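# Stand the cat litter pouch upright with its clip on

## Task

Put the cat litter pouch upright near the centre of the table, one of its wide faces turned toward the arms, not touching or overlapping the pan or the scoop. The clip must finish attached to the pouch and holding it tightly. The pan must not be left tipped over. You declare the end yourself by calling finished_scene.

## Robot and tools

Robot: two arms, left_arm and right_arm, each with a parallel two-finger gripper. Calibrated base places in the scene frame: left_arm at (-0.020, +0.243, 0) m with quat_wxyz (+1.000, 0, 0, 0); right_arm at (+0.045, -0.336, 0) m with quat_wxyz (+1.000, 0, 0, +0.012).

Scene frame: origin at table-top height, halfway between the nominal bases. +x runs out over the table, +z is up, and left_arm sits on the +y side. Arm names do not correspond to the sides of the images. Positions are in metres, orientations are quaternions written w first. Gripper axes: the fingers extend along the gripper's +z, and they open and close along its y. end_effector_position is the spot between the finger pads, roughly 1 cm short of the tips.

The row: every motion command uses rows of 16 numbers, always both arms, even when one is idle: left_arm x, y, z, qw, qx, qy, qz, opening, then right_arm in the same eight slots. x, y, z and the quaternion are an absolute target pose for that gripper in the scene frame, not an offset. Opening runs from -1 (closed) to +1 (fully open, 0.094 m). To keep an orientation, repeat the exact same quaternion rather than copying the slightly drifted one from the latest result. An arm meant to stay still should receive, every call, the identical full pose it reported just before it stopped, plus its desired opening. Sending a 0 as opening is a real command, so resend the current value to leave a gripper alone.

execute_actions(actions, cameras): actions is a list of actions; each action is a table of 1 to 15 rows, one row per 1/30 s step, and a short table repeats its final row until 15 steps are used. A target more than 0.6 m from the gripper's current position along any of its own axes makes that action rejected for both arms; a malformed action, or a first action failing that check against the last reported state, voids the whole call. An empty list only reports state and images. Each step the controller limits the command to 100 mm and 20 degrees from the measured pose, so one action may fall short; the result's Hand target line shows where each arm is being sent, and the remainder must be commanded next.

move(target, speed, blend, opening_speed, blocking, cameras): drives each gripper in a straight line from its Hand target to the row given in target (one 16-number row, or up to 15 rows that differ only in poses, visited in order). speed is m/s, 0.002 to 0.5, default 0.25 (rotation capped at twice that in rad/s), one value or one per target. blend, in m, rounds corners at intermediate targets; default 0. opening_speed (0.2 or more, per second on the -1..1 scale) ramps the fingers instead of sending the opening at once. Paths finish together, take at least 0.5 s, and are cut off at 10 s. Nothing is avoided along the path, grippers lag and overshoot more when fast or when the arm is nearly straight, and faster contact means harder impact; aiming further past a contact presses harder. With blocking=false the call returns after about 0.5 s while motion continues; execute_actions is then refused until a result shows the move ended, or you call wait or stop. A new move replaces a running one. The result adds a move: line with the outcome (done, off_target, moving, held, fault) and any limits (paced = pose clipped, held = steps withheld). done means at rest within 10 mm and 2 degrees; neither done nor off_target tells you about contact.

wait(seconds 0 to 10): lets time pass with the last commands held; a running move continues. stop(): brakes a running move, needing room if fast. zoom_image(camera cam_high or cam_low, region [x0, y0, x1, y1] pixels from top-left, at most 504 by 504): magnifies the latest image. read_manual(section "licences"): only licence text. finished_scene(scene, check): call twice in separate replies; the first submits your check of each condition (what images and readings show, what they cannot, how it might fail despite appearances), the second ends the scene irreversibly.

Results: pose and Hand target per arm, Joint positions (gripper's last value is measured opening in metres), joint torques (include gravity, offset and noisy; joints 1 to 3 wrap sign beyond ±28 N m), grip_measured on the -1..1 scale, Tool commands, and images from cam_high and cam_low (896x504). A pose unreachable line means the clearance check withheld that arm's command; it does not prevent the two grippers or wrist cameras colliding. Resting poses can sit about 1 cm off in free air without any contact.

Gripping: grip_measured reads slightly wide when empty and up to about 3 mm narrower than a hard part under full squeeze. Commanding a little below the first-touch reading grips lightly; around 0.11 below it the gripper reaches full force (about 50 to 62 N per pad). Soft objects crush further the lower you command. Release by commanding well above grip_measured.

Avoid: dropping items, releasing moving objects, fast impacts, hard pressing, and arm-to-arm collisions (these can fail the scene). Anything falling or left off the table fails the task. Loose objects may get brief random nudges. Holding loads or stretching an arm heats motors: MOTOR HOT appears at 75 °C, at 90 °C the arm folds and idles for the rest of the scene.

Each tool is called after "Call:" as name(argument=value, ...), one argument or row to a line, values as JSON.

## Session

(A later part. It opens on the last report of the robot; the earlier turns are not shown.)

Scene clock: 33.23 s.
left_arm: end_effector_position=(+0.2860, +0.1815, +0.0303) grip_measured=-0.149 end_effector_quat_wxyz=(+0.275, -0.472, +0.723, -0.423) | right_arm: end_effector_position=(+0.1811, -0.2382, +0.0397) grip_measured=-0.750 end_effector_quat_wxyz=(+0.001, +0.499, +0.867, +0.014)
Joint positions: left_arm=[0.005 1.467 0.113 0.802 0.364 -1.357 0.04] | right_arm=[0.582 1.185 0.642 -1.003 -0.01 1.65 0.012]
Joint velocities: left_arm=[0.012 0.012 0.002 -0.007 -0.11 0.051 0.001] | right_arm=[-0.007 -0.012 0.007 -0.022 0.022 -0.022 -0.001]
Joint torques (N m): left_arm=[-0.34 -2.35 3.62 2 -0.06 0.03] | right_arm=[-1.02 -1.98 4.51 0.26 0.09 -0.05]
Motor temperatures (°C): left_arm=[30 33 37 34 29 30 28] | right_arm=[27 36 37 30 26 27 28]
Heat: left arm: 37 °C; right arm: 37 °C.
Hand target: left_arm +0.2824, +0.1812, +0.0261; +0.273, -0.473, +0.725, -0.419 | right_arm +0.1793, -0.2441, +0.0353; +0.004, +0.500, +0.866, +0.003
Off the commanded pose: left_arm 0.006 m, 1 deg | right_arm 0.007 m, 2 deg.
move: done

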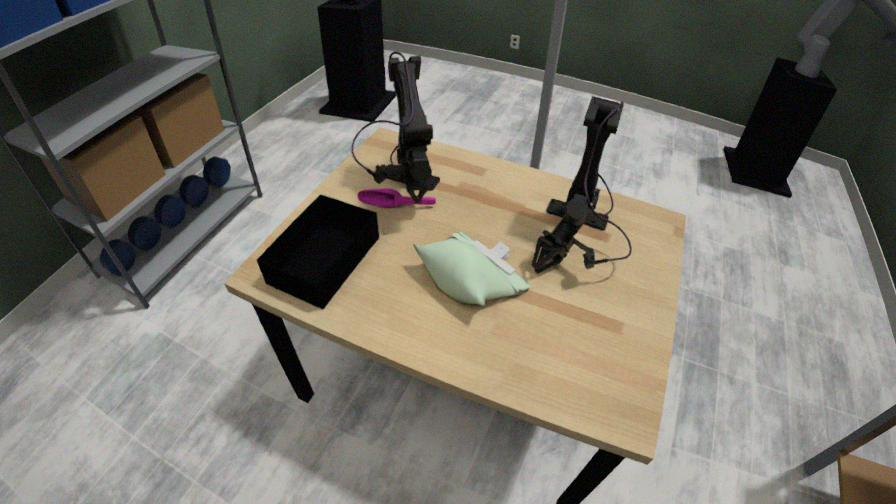

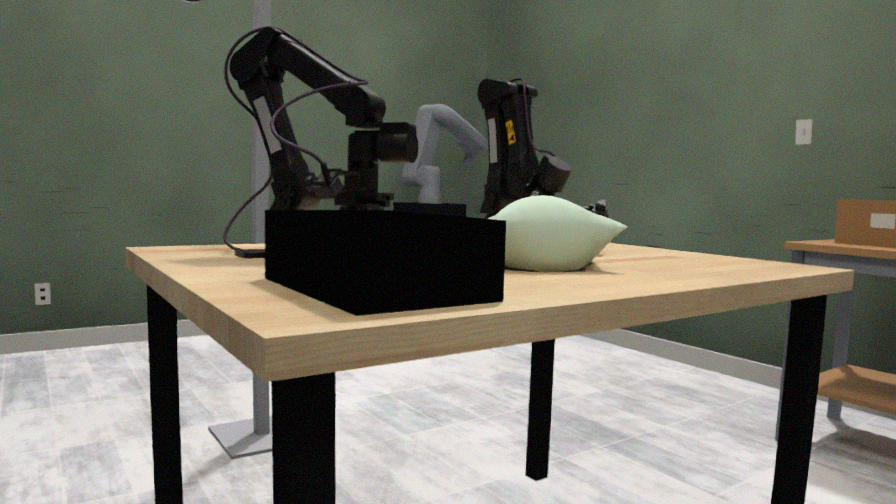

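Call:
move(
  target=[0.2825, 0.1811, 0.026, 0.2731, -0.4729, 0.7255, -0.4189, -0.15, 0.178, -0.243, 0.018, 0.0, 0.5, 0.866, 0.0, -0.95],
  speed=0.06,
)

Call:
zoom_image(
  camera="cam_high",
  region=[340, 140, 460, 240],
)

Scene clock: 34.07 s.
left_arm: end_effector_position=(+0.2860, +0.1815, +0.0303) grip_measured=-0.149 end_effector_quat_wxyz=(+0.275, -0.472, +0.723, -0.423) | right_arm: end_effector_position=(+0.1789, -0.2397, +0.0266) grip_measured=-0.750 end_effector_quat_wxyz=(-0.003, +0.499, +0.867, +0.006)
Joint positions: left_arm=[0.005 1.467 0.113 0.802 0.364 -1.357 0.04] | right_arm=[0.582 1.213 0.605 -0.953 -0.01 1.65 0.012]
Joint velocities: left_arm=[-0.007 0.002 -0.022 0.007 -0.037 -0.022 0] | right_arm=[-0.007 -0.007 -0.007 -0.007 -0.037 -0.022 -0.001]
Joint torques (N m): left_arm=[-0.32 -2.44 3.75 2.04 0.04 0.02] | right_arm=[-0.17 -1.2 3.41 0.47 0.07 0]
Motor temperatures (°C): left_arm=[30 33 37 34 29 30 28] | right_arm=[27 36 36 30 26 27 28]
Heat: left arm: 37 °C; right arm: 36 °C.
Hand target: left_arm +0.2824, +0.1812, +0.0261; +0.273, -0.473, +0.726, -0.419 | right_arm +0.1777, -0.2430, +0.0183; +0.000, +0.500, +0.866, +0.000
Off the commanded pose: left_arm 0.006 m, 1 deg | right_arm 0.009 m, 1 deg.
move: done

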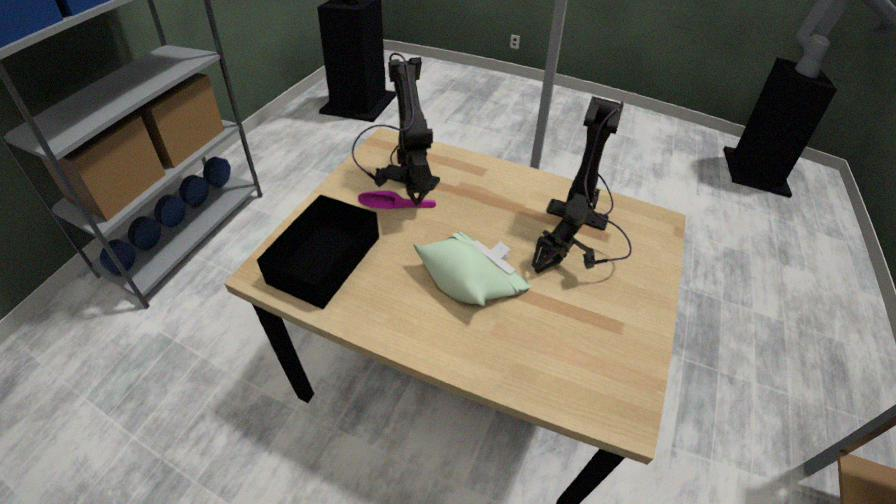

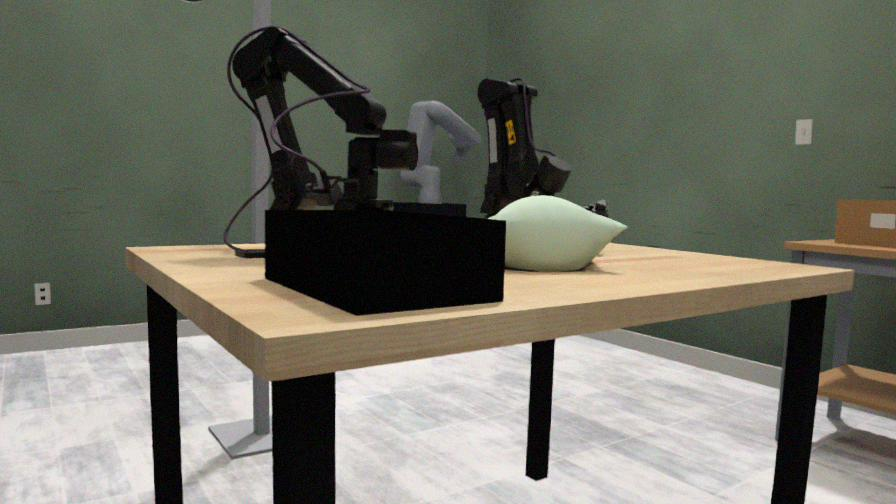

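Scaled by 4.200.

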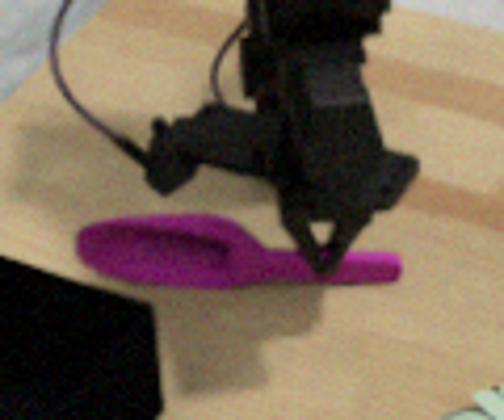

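Call:
move(
  target=[0.2825, 0.1811, 0.026, 0.2731, -0.4729, 0.7255, -0.4189, -0.15, 0.178, -0.243, 0.018, 0.0, 0.5, 0.866, 0.0, -0.2],
  speed=0.06,
  opening_speed=0.8,
  cameras=["cam_high"],
)

Call:
zoom_image(
  camera="cam_high",
  region=[340, 140, 460, 240],
)

Scene clock: 35.50 s.
left_arm: end_effector_position=(+0.2860, +0.1815, +0.0303) grip_measured=-0.149 end_effector_quat_wxyz=(+0.275, -0.472, +0.723, -0.423) | right_arm: end_effector_position=(+0.1815, -0.2379, +0.0232) grip_measured=-0.202 end_effector_quat_wxyz=(+0.000, +0.499, +0.867, +0.011)
Joint positions: left_arm=[0.005 1.467 0.113 0.802 0.364 -1.357 0.04] | right_arm=[0.582 1.222 0.595 -0.924 -0.01 1.65 0.037]
Joint velocities: left_arm=[-0.002 -0.002 -0.002 -0.037 0.022 0.037 -0.001] | right_arm=[-0.017 -0.002 -0.007 -0.007 0.051 0.007 -0.001]
Joint torques (N m): left_arm=[-0.46 -2.25 3.64 2 -0.02 -0.01] | right_arm=[-0.18 -1.78 4.31 0.28 0.08 0.01]
Motor temperatures (°C): left_arm=[30 33 37 34 29 30 28] | right_arm=[27 36 36 30 26 27 28]
Heat: left arm: 37 °C; right arm: 36 °C.
Hand target: left_arm +0.2824, +0.1812, +0.0261; +0.273, -0.473, +0.726, -0.419 | right_arm +0.1779, -0.2429, +0.0182; +0.000, +0.500, +0.866, +0.000
Off the commanded pose: left_arm 0.006 m, 1 deg | right_arm 0.008 m, 1 deg.
move: done
Images, in order (width x height): cam_high 896x504.

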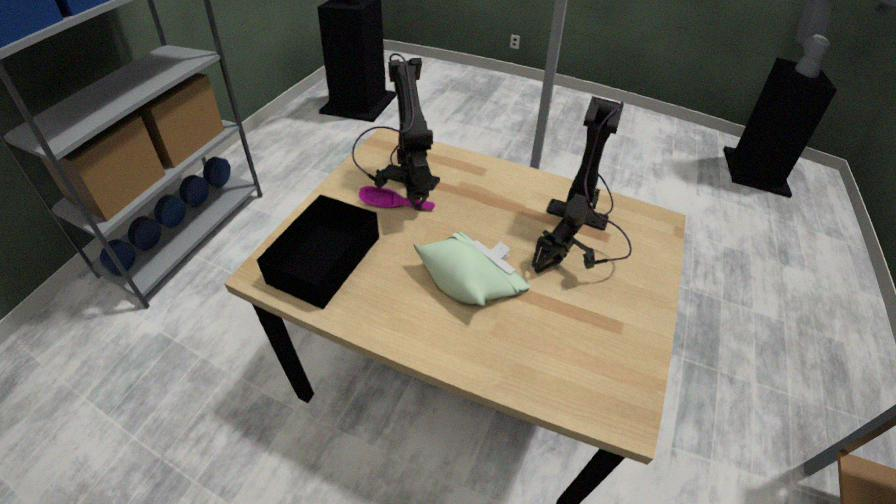

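Scaled by 4.200.

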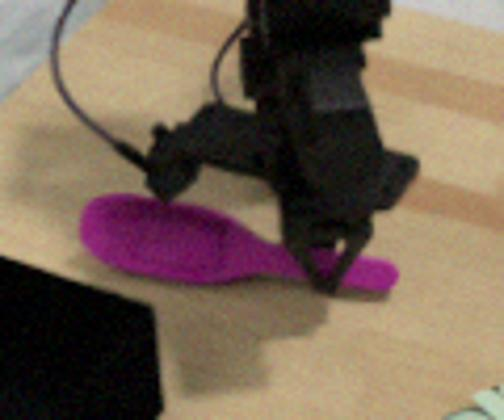

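Call:
move(
  target=[
    [0.2825, 0.1811, 0.026, 0.2731, -0.4729, 0.7255, -0.4189, -0.15, 0.178, -0.235, 0.09, 0.0, 0.5, 0.866, 0.0, -0.15],
    [0.2825, 0.1811, 0.026, 0.2731, -0.4729, 0.7255, -0.4189, -0.15, 0.175, -0.12, 0.13, 0.0, -0.5, 0.866, 0.0, -0.15],
    [0.2825, 0.1811, 0.026, 0.2731, -0.4729, 0.7255, -0.4189, -0.15, 0.195, -0.062, 0.06, 0.4096, -0.7093, 0.4967, -0.2868, -0.15],
  ],
  speed=[0.2, 0.4, 0.35],
  blend=[0.02, 0.02, 0],
)

Scene clock: 42.50 s.
left_arm: end_effector_position=(+0.2860, +0.1815, +0.0304) grip_measured=-0.149 end_effector_quat_wxyz=(+0.275, -0.472, +0.723, -0.423) | right_arm: end_effector_position=(+0.1917, -0.0574, +0.0602) grip_measured=-0.152 end_effector_quat_wxyz=(-0.404, +0.719, -0.495, +0.274)
Joint positions: left_arm=[0.005 1.467 0.113 0.802 0.364 -1.357 0.04] | right_arm=[1.518 1.488 0.516 -0.033 0.901 -0.674 0.04]
Joint velocities: left_arm=[0.012 -0.022 -0.007 -0.022 0.007 -0.139 0] | right_arm=[0.007 -0.007 -0.017 -0.007 0.007 -0.037 0.001]
Joint torques (N m): left_arm=[-0.44 -2.07 3.62 1.99 -0.03 0.08] | right_arm=[-0.36 -4.82 3.78 1.13 0.56 -0.07]
Motor temperatures (°C): left_arm=[30 33 36 34 29 30 28] | right_arm=[27 36 36 30 26 27 28]
Heat: left arm: 36 °C; right arm: 36 °C.
Hand target: left_arm +0.2824, +0.1812, +0.0261; +0.273, -0.473, +0.726, -0.419 | right_arm +0.1932, -0.0620, +0.0586; -0.405, +0.715, -0.496, +0.280
Off the commanded pose: left_arm 0.006 m, 1 deg | right_arm 0.006 m, 2 deg.
move: done

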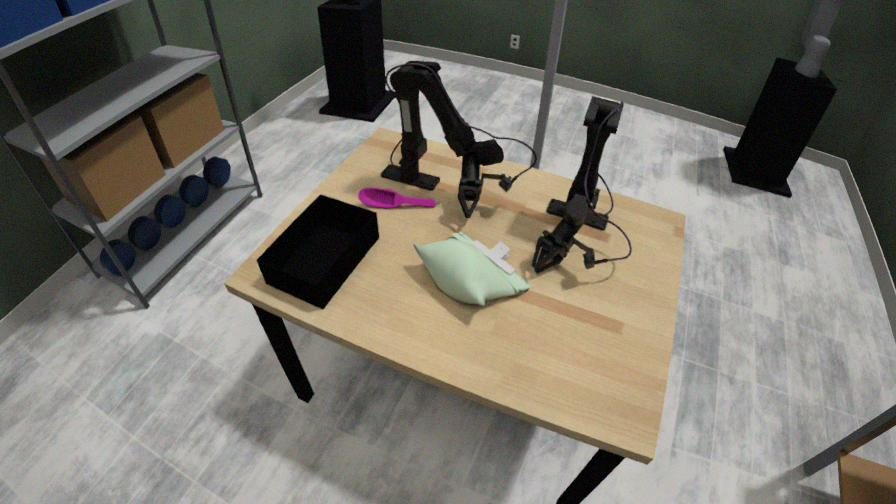

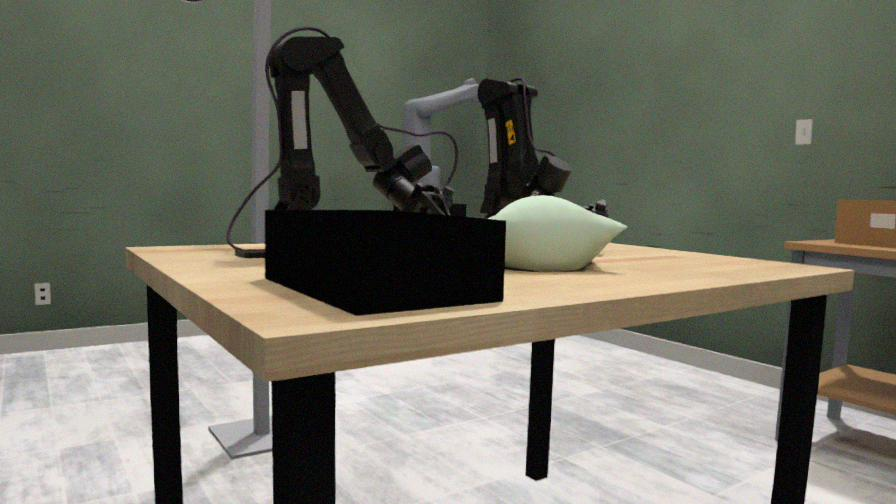

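Call:
zoom_image(
  camera="cam_high",
  region=[410, 130, 600, 310],
)

Call:
zoom_image(
  camera="cam_high",
  region=[440, 210, 560, 300],
)

Scaled by 2.653.

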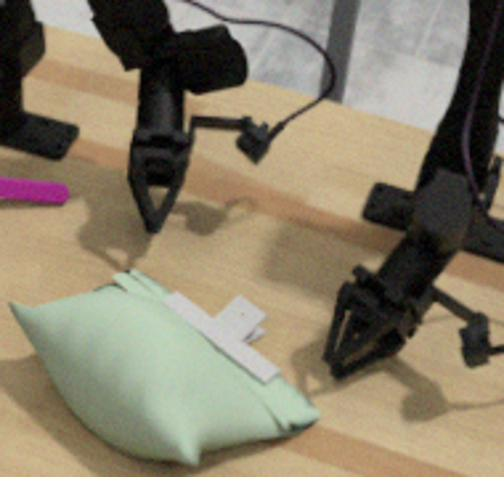

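Scaled by 4.200.

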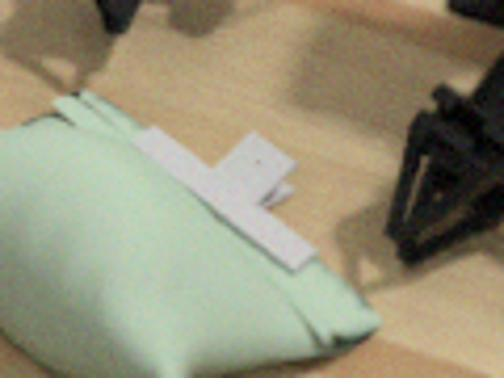

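Call:
move(
  target=[0.3376, 0.157, 0.023, 0.2731, -0.4729, 0.7255, -0.4189, -0.15, 0.192, -0.0605, 0.024, 0.4096, -0.7093, 0.4967, -0.2868, -0.15],
  speed=0.06,
)

Call:
zoom_image(
  camera="cam_high",
  region=[430, 190, 570, 310],
)

Scene clock: 44.47 s.
left_arm: end_effector_position=(+0.3336, +0.1575, +0.0236) grip_measured=-0.149 end_effector_quat_wxyz=(+0.271, -0.472, +0.725, -0.421) | right_arm: end_effector_position=(+0.1933, -0.0562, +0.0277) grip_measured=-0.152 end_effector_quat_wxyz=(-0.409, +0.711, -0.496, +0.284)
Joint positions: left_arm=[-0.107 1.699 0.293 0.863 0.271 -1.416 0.04] | right_arm=[1.525 1.652 0.464 0.181 0.933 -0.664 0.04]
Joint velocities: left_arm=[-0.012 -0.007 -0.007 0.007 -0.066 -0.007 0] | right_arm=[0.002 0.002 -0.002 0.037 0.022 0.007 0]
Joint torques (N m): left_arm=[-0.39 -3.56 5.71 1.86 -0.06 0.04] | right_arm=[0.36 -4.41 3.03 1.16 0.52 0.13]
Motor temperatures (°C): left_arm=[30 33 36 35 29 30 28] | right_arm=[27 36 36 30 26 27 28]
Heat: left arm: 36 °C; right arm: 36 °C.
Hand target: left_arm +0.3370, +0.1570, +0.0220; +0.273, -0.473, +0.726, -0.417 | right_arm +0.1921, -0.0604, +0.0235; -0.409, +0.709, -0.497, +0.287
Off the commanded pose: left_arm 0.004 m, 0 deg | right_arm 0.006 m, 0 deg.
move: done

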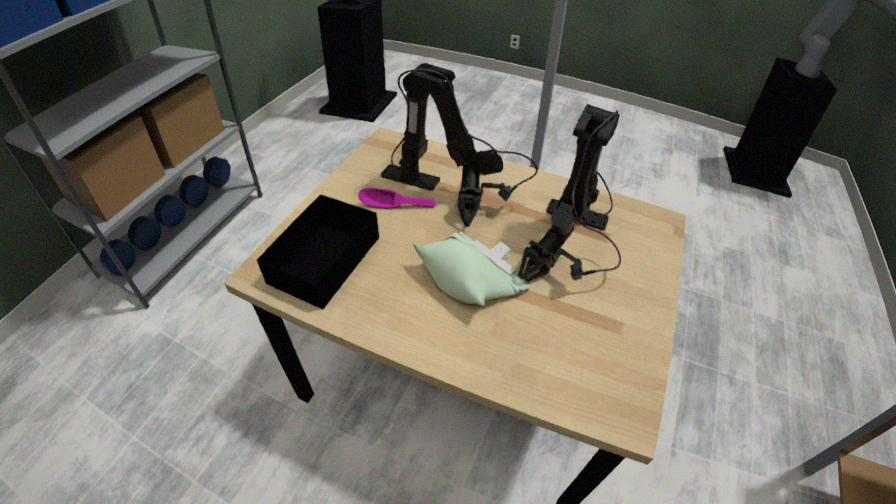

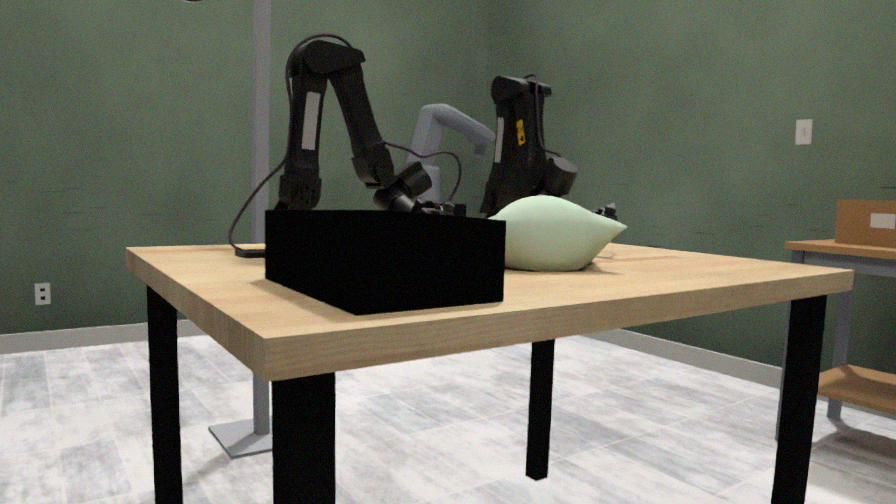

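Scaled by 3.600.

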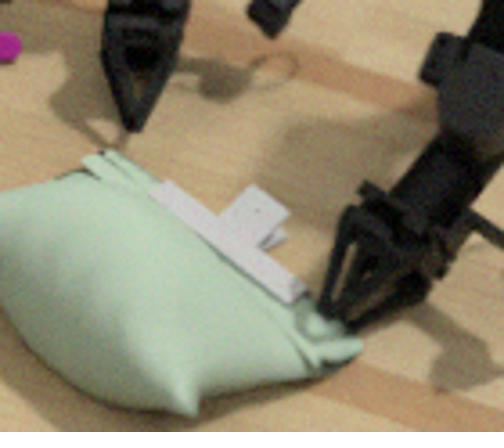

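Call:
zoom_image(
  camera="cam_high",
  region=[490, 240, 550, 300],
)

Call:
zoom_image(
  camera="cam_low",
  region=[540, 180, 660, 280],
)

Scaled by 8.400.

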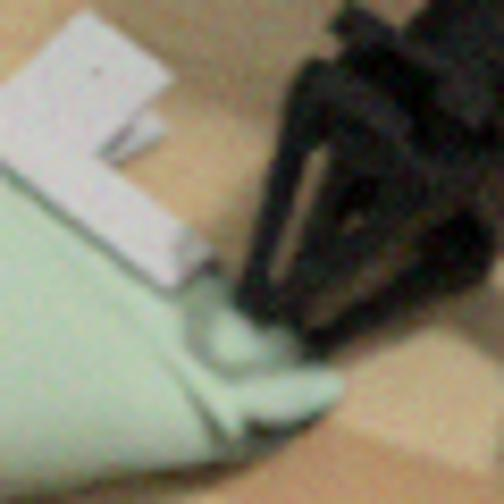

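Scaled by 4.200.

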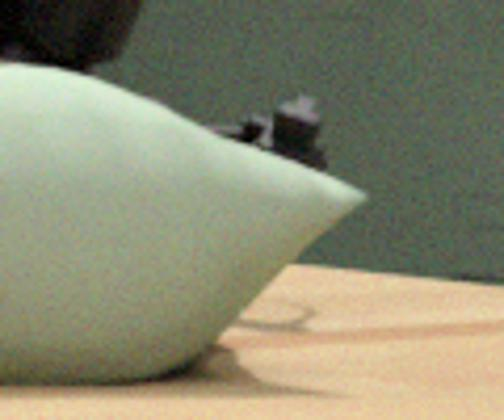

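Call:
move(
  target=[0.3370, 0.157, 0.022, 0.2731, -0.4729, 0.7255, -0.4189, -0.9, 0.192, -0.0605, 0.024, 0.4096, -0.7093, 0.4967, -0.2868, -0.15],
  speed=0.06,
  opening_speed=0.8,
)

Call:
zoom_image(
  camera="cam_high",
  region=[460, 210, 580, 310],
)

Scene clock: 46.10 s.
left_arm: end_effector_position=(+0.3323, +0.1579, +0.0200) grip_measured=-0.898 end_effector_quat_wxyz=(+0.267, -0.476, +0.726, -0.418) | right_arm: end_effector_position=(+0.1933, -0.0561, +0.0277) grip_measured=-0.152 end_effector_quat_wxyz=(-0.410, +0.711, -0.496, +0.284)
Joint positions: left_arm=[-0.107 1.707 0.293 0.859 0.27 -1.418 0.005] | right_arm=[1.525 1.652 0.464 0.182 0.933 -0.664 0.04]
Joint velocities: left_arm=[0.007 0.002 0.007 0.037 0.007 -0.007 0.001] | right_arm=[-0.027 -0.002 -0.012 -0.007 0.022 -0.037 0.003]
Joint torques (N m): left_arm=[-0.17 -4.05 5.15 1.97 -0.03 0.04] | right_arm=[0.76 -4.25 2.89 1.15 0.53 0.12]
Motor temperatures (°C): left_arm=[30 33 36 35 29 30 28] | right_arm=[27 36 36 31 26 27 28]
Heat: left arm: 36 °C; right arm: 36 °C.
Hand target: left_arm +0.3369, +0.1570, +0.0221; +0.273, -0.473, +0.726, -0.419 | right_arm +0.1920, -0.0605, +0.0240; -0.409, +0.710, -0.497, +0.287
Off the commanded pose: left_arm 0.005 m, 1 deg | right_arm 0.006 m, 0 deg.
move: done

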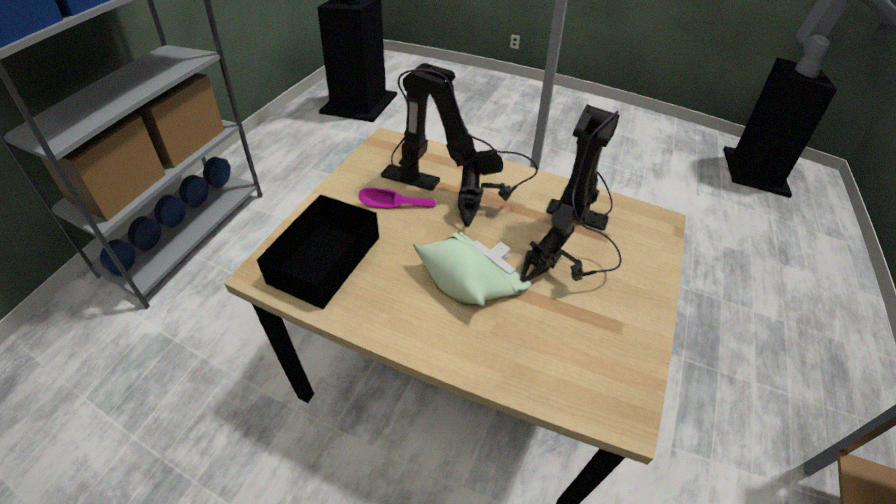

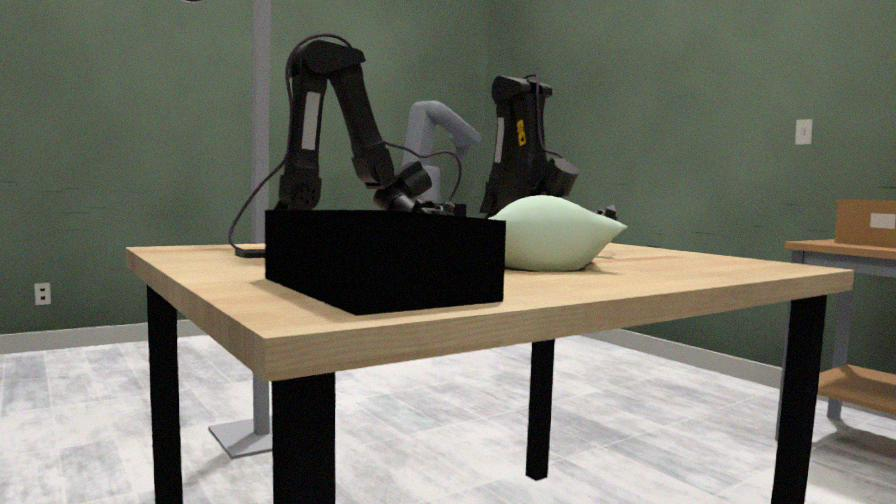

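Scaled by 4.200.

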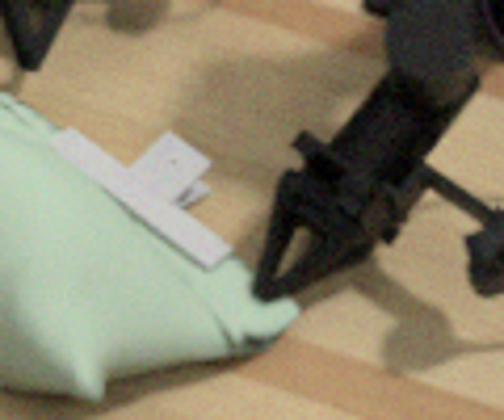

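Call:
zoom_image(
  camera="cam_high",
  region=[495, 245, 555, 305],
)

Scaled by 8.400.

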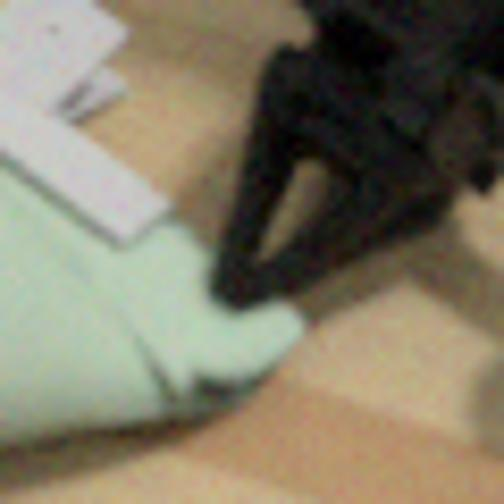

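Call:
move(
  target=[0.333, 0.1585, 0.045, 0.2731, -0.4729, 0.7255, -0.4189, -1.0, 0.192, -0.0605, 0.024, 0.4096, -0.7093, 0.4967, -0.2868, -0.15],
  speed=0.05,
)

Call:
zoom_image(
  camera="cam_high",
  region=[460, 210, 580, 310],
)

Scene clock: 47.43 s.
left_arm: end_effector_position=(+0.3276, +0.1591, +0.0336) grip_measured=-0.989 end_effector_quat_wxyz=(+0.263, -0.480, +0.729, -0.412) | right_arm: end_effector_position=(+0.1933, -0.0561, +0.0277) grip_measured=-0.152 end_effector_quat_wxyz=(-0.410, +0.711, -0.496, +0.284)
Joint positions: left_arm=[-0.107 1.584 0.301 0.711 0.266 -1.418 0.001] | right_arm=[1.525 1.652 0.464 0.182 0.933 -0.664 0.04]
Joint velocities: left_arm=[-0.022 0.032 -0.007 -0.037 0.022 -0.007 0] | right_arm=[0.012 0.007 0.007 0.007 -0.095 0.022 0]
Joint torques (N m): left_arm=[-0.12 -6.48 6.34 1.72 0.08 0.05] | right_arm=[0.83 -4.55 3.06 1.09 0.51 0.16]
Motor temperatures (°C): left_arm=[30 33 36 35 29 30 28] | right_arm=[27 36 35 31 26 27 28]
Heat: left arm: 36 °C; right arm: 36 °C.
Hand target: left_arm +0.3332, +0.1585, +0.0449; +0.273, -0.473, +0.725, -0.419 | right_arm +0.1920, -0.0605, +0.0240; -0.409, +0.709, -0.497, +0.287
Off the commanded pose: left_arm 0.013 m, 2 deg | right_arm 0.006 m, 0 deg.
move: off_target (left_arm)

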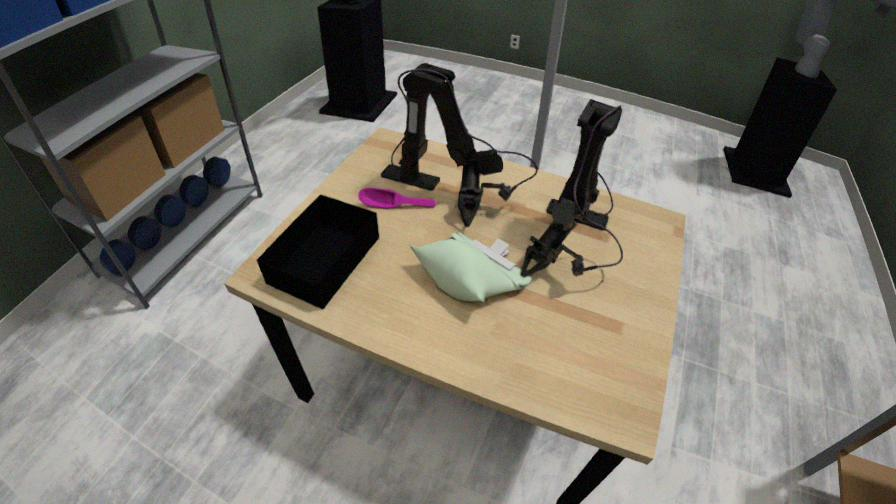

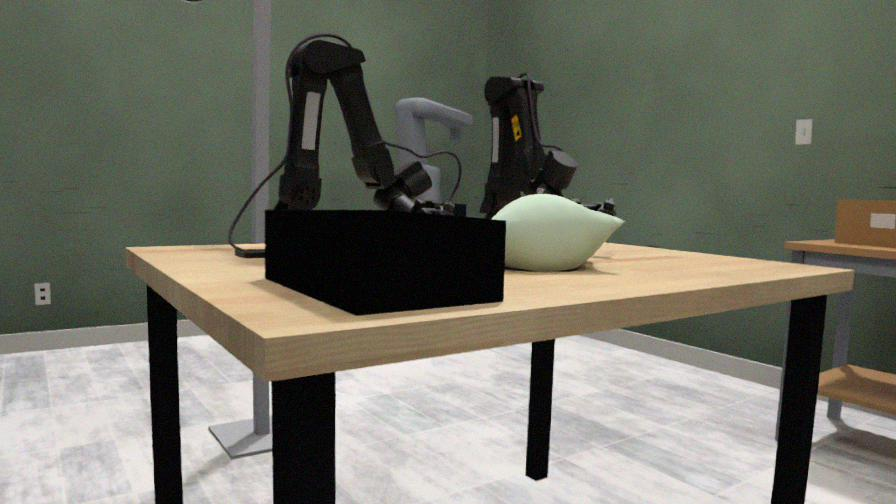

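Scaled by 4.200.

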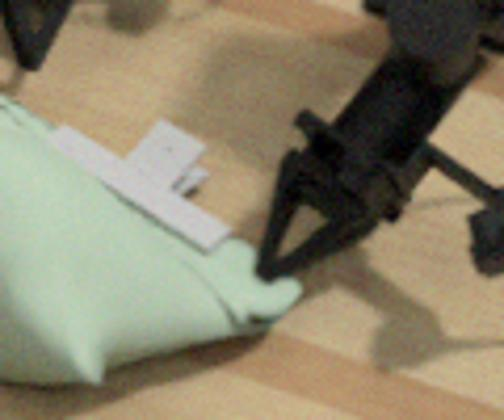

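Call:
zoom_image(
  camera="cam_high",
  region=[430, 190, 510, 260],
)

Scaled by 6.300.

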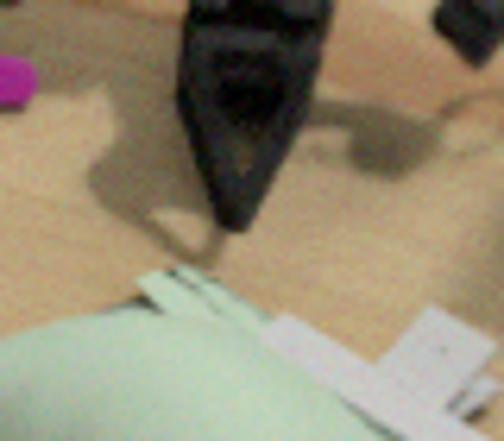

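Call:
move(
  target=[0.3332, 0.1585, 0.045, 0.2731, -0.4729, 0.7255, -0.4189, -1.0, 0.249, -0.056, 0.0225, 0.4096, -0.7093, 0.4967, -0.2868, -0.15],
  speed=0.07,
)

Call:
zoom_image(
  camera="cam_high",
  region=[430, 190, 510, 260],
)

Scene clock: 49.53 s.
left_arm: end_effector_position=(+0.3277, +0.1590, +0.0337) grip_measured=-0.989 end_effector_quat_wxyz=(+0.263, -0.480, +0.729, -0.412) | right_arm: end_effector_position=(+0.2500, -0.0512, +0.0298) grip_measured=-0.152 end_effector_quat_wxyz=(-0.417, +0.707, -0.493, +0.288)
Joint positions: left_arm=[-0.107 1.584 0.302 0.711 0.266 -1.418 0.001] | right_arm=[1.291 1.704 0.443 0.494 0.795 -0.963 0.04]
Joint velocities: left_arm=[0.002 0.002 -0.017 -0.037 -0.022 0.022 0] | right_arm=[-0.002 -0.017 0.017 -0.022 -0.007 0.051 0]
Joint torques (N m): left_arm=[-0.08 -6.48 6.45 1.75 0.12 0.09] | right_arm=[-0.92 -4.7 2.86 1.5 0.22 -0.01]
Motor temperatures (°C): left_arm=[30 34 37 35 29 30 28] | right_arm=[27 37 35 31 26 27 28]
Heat: left arm: 37 °C; right arm: 37 °C.
Hand target: left_arm +0.3334, +0.1584, +0.0449; +0.273, -0.473, +0.725, -0.419 | right_arm +0.2501, -0.0565, +0.0236; -0.412, +0.709, -0.495, +0.288
Off the commanded pose: left_arm 0.013 m, 2 deg | right_arm 0.009 m, 1 deg.
move: off_target (left_arm)

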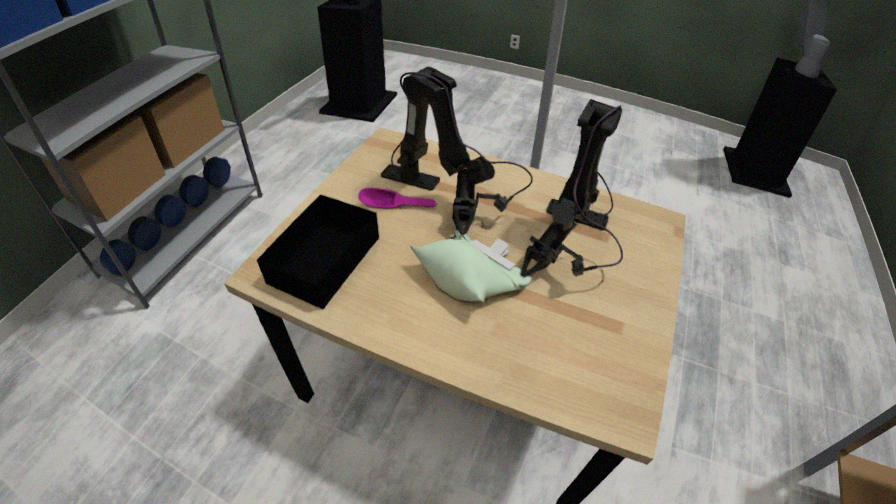

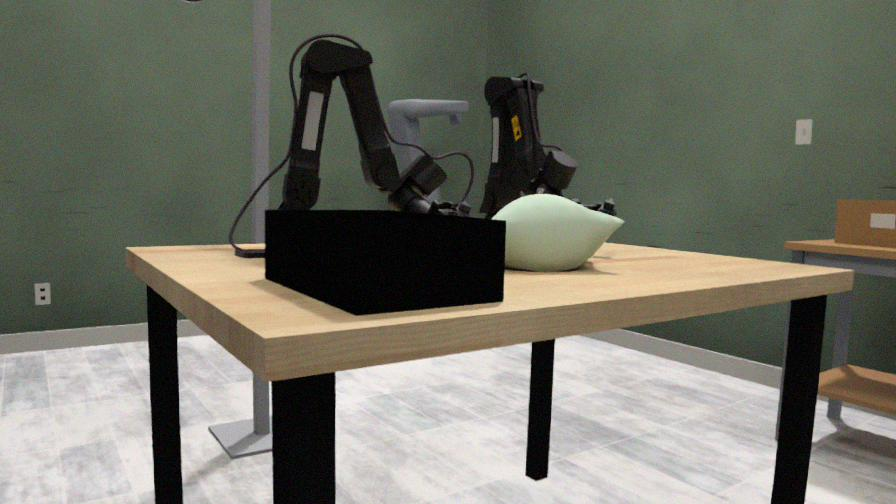

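Scaled by 6.300.

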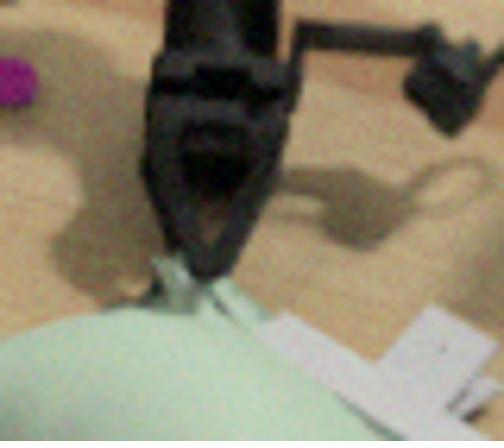

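Call:
move(
  target=[0.3332, 0.1585, 0.045, 0.2731, -0.4729, 0.7255, -0.4189, -1.0, 0.25, -0.0565, 0.0235, 0.4096, -0.7093, 0.4967, -0.2868, -1.0],
  speed=0.06,
  opening_speed=0.8,
)

Call:
zoom_image(
  camera="cam_high",
  region=[430, 190, 510, 260],
)

Scene clock: 51.13 s.
left_arm: end_effector_position=(+0.3276, +0.1589, +0.0335) grip_measured=-0.989 end_effector_quat_wxyz=(+0.263, -0.480, +0.729, -0.412) | right_arm: end_effector_position=(+0.2488, -0.0525, +0.0272) grip_measured=-0.984 end_effector_quat_wxyz=(-0.411, +0.712, -0.491, +0.287)
Joint positions: left_arm=[-0.107 1.584 0.302 0.71 0.267 -1.418 0.001] | right_arm=[1.291 1.704 0.443 0.479 0.788 -0.964 0.001]
Joint velocities: left_arm=[0.007 0.017 0.002 0.051 0.007 -0.022 0] | right_arm=[0.002 -0.002 -0.002 0.007 -0.066 0.007 0.001]
Joint torques (N m): left_arm=[0.08 -6.24 6.39 1.75 0.1 0.07] | right_arm=[-0.87 -5.03 3.43 1.47 0.24 0.15]
Motor temperatures (°C): left_arm=[30 34 37 35 29 30 28] | right_arm=[27 37 35 32 26 27 28]
Heat: left arm: 37 °C; right arm: 37 °C.
Hand target: left_arm +0.3332, +0.1584, +0.0448; +0.273, -0.473, +0.726, -0.419 | right_arm +0.2499, -0.0565, +0.0235; -0.409, +0.709, -0.497, +0.287
Off the commanded pose: left_arm 0.013 m, 2 deg | right_arm 0.006 m, 1 deg.
move: off_target (left_arm)

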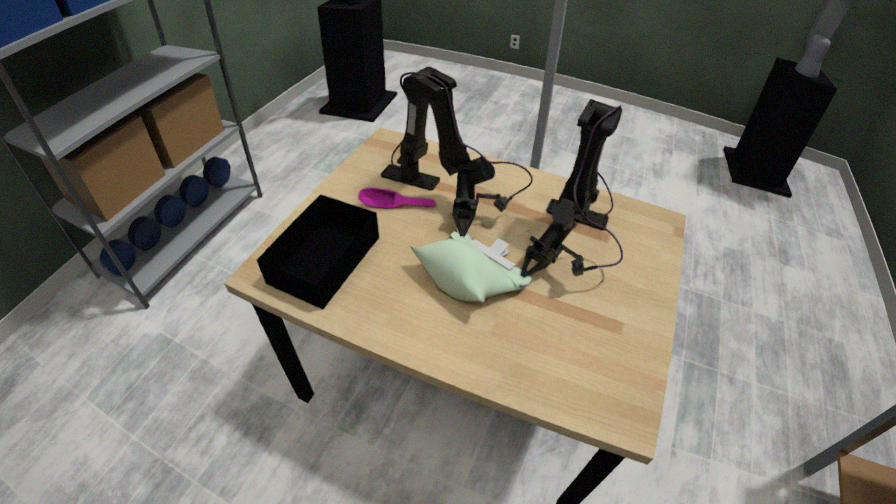

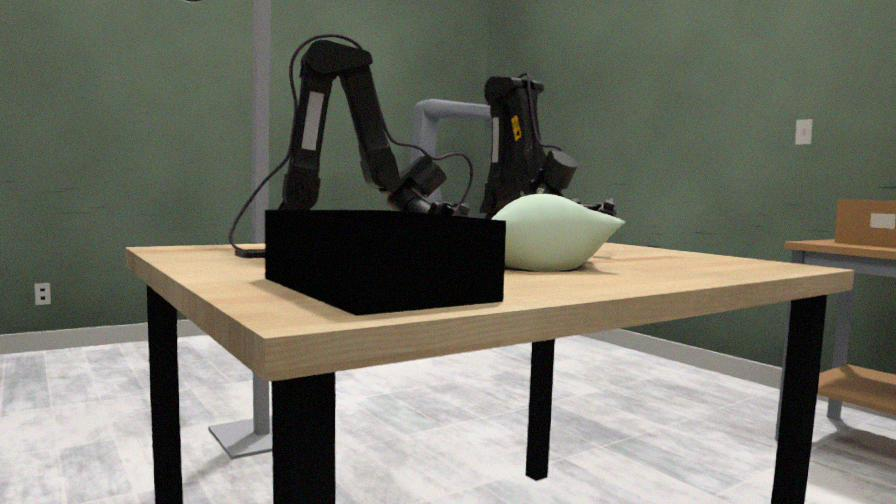

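Scaled by 6.300.

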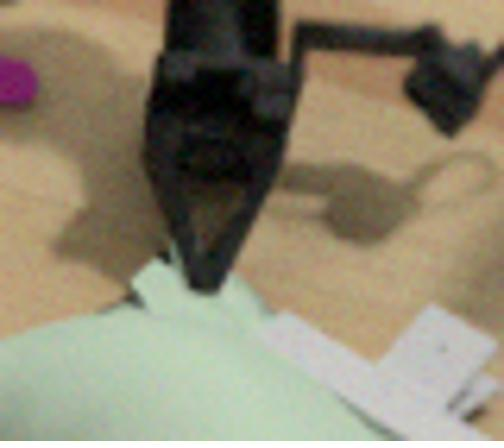

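Call:
move(
  target=[0.36, 0.146, 0.135, 0.1388, -0.529, 0.8083, -0.2187, -1.0, 0.277, -0.0685, 0.13, 0.349, -0.712, 0.6064, -0.0578, -1.0],
  speed=0.08,
)

Call:
zoom_image(
  camera="cam_high",
  region=[400, 150, 600, 320],
)

Call:
zoom_image(
  camera="cam_low",
  region=[400, 100, 680, 300],
)

Scene clock: 56.27 s.
left_arm: end_effector_position=(+0.3530, +0.1435, +0.1225) grip_measured=-0.989 end_effector_quat_wxyz=(+0.126, -0.534, +0.807, -0.216) | right_arm: end_effector_position=(+0.2755, -0.0705, +0.1168) grip_measured=-0.984 end_effector_quat_wxyz=(-0.340, +0.720, -0.601, +0.064)
Joint positions: left_arm=[-0.207 1.57 1.161 -0.67 0.121 -1.406 0] | right_arm=[0.908 1.303 0.794 -0.369 0.158 -0.876 0.001]
Joint velocities: left_arm=[0.012 0.007 -0.007 -0.066 0.007 0.066 0.001] | right_arm=[0.012 -0.012 -0.007 -0.051 -0.007 -0.037 0]
Joint torques (N m): left_arm=[0.23 -6.53 10.59 1.09 -0.19 0.11] | right_arm=[-0.66 -6.3 9.52 1.01 -0.01 0.13]
Motor temperatures (°C): left_arm=[30 35 38 35 29 30 28] | right_arm=[27 37 36 32 26 27 28]
Heat: left arm: 38 °C; right arm: 37 °C.
Hand target: left_arm +0.3598, +0.1461, +0.1356; +0.141, -0.533, +0.805, -0.217 | right_arm +0.2777, -0.0697, +0.1325; -0.352, +0.711, -0.606, +0.060
Off the commanded pose: left_arm 0.015 m, 2 deg | right_arm 0.013 m, 2 deg.
move: off_target (left_arm, right_arm)

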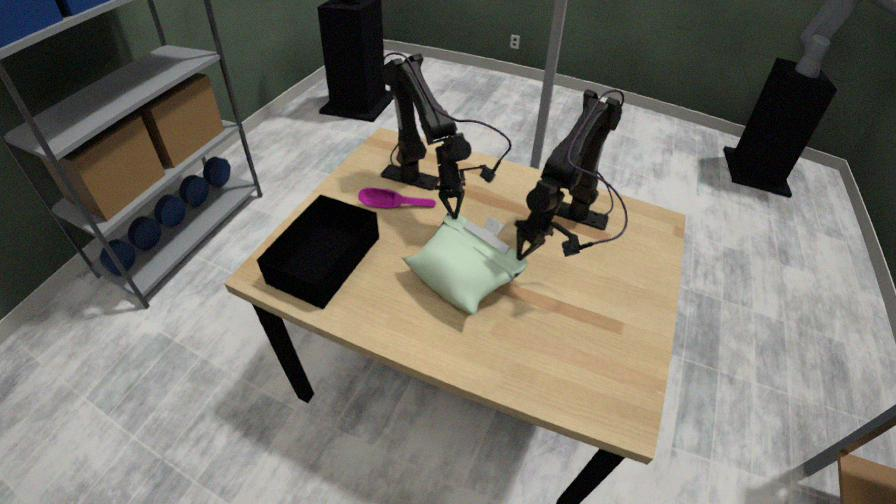

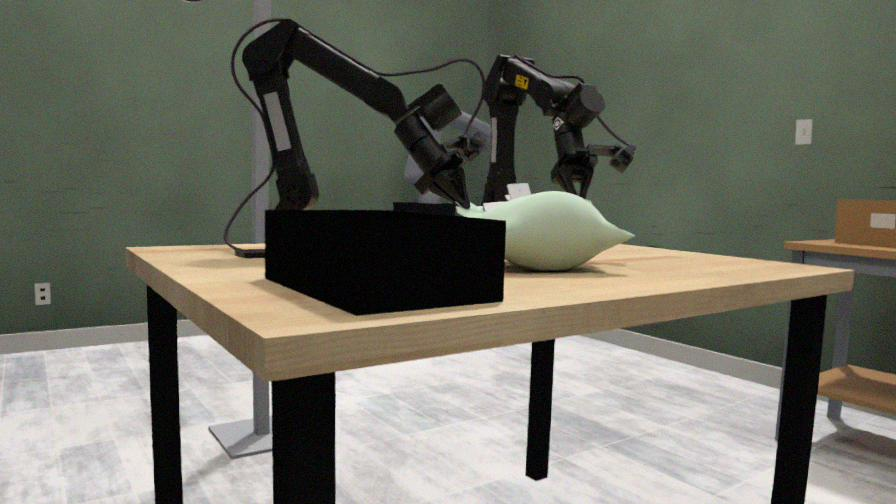

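Scaled by 2.520.

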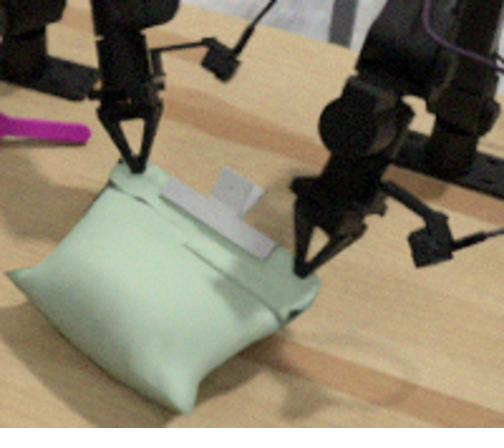

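Scaled by 1.800.

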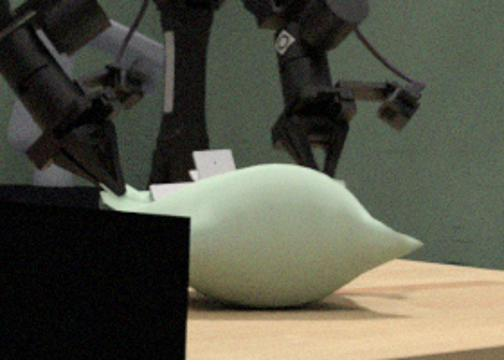

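Call:
execute_actions(
  actions=[],
)

Scene clock: 56.83 s.
left_arm: end_effector_position=(+0.3529, +0.1435, +0.1225) grip_measured=-0.989 end_effector_quat_wxyz=(+0.126, -0.534, +0.807, -0.216) | right_arm: end_effector_position=(+0.2754, -0.0705, +0.1167) grip_measured=-0.984 end_effector_quat_wxyz=(-0.340, +0.720, -0.601, +0.064)
Joint positions: left_arm=[-0.207 1.57 1.161 -0.671 0.121 -1.406 0] | right_arm=[0.908 1.303 0.794 -0.37 0.158 -0.875 0.001]
Joint velocities: left_arm=[-0.007 -0.007 -0.002 -0.066 0.051 0.007 0] | right_arm=[0.017 0.002 -0.012 -0.007 -0.007 0.022 0]
Joint torques (N m): left_arm=[0.09 -6.49 10.61 1.1 -0.18 0.07] | right_arm=[-0.75 -5.96 9.54 1.07 -0.02 0.14]
Motor temperatures (°C): left_arm=[30 35 38 35 29 30 28] | right_arm=[27 37 36 32 26 27 28]
Heat: left arm: 38 °C; right arm: 37 °C.
Hand target: left_arm +0.3598, +0.1461, +0.1356; +0.141, -0.533, +0.805, -0.217 | right_arm +0.2777, -0.0698, +0.1325; -0.352, +0.711, -0.606, +0.060
Tool commands: left_gripper/opening=-1.0 right_gripper/opening=-1.0
Off the commanded pose: left_arm 0.015 m, 2 deg | right_arm 0.014 m, 2 deg.

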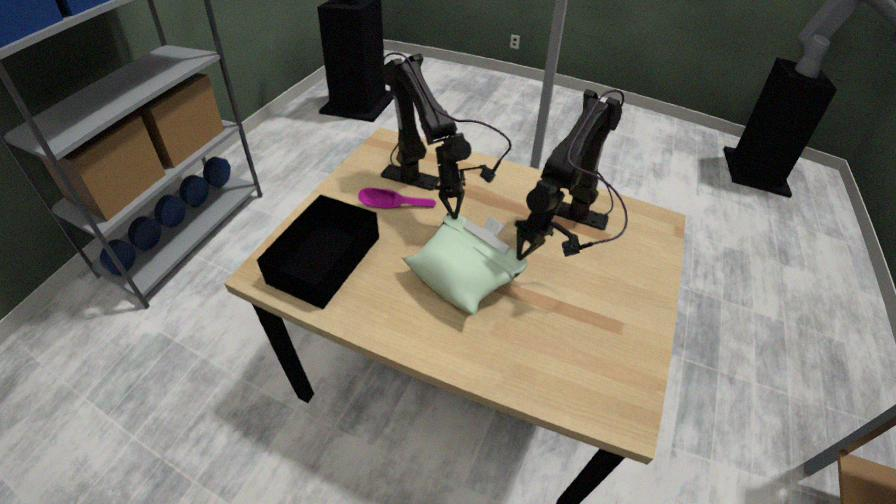

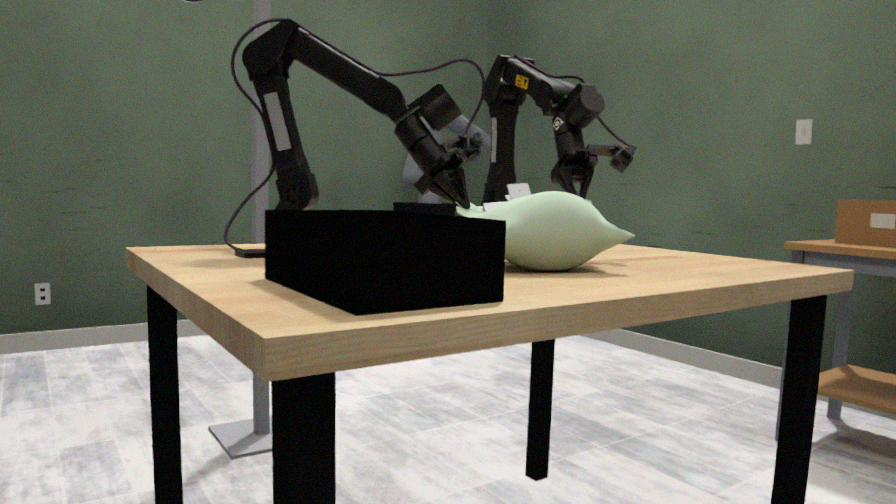

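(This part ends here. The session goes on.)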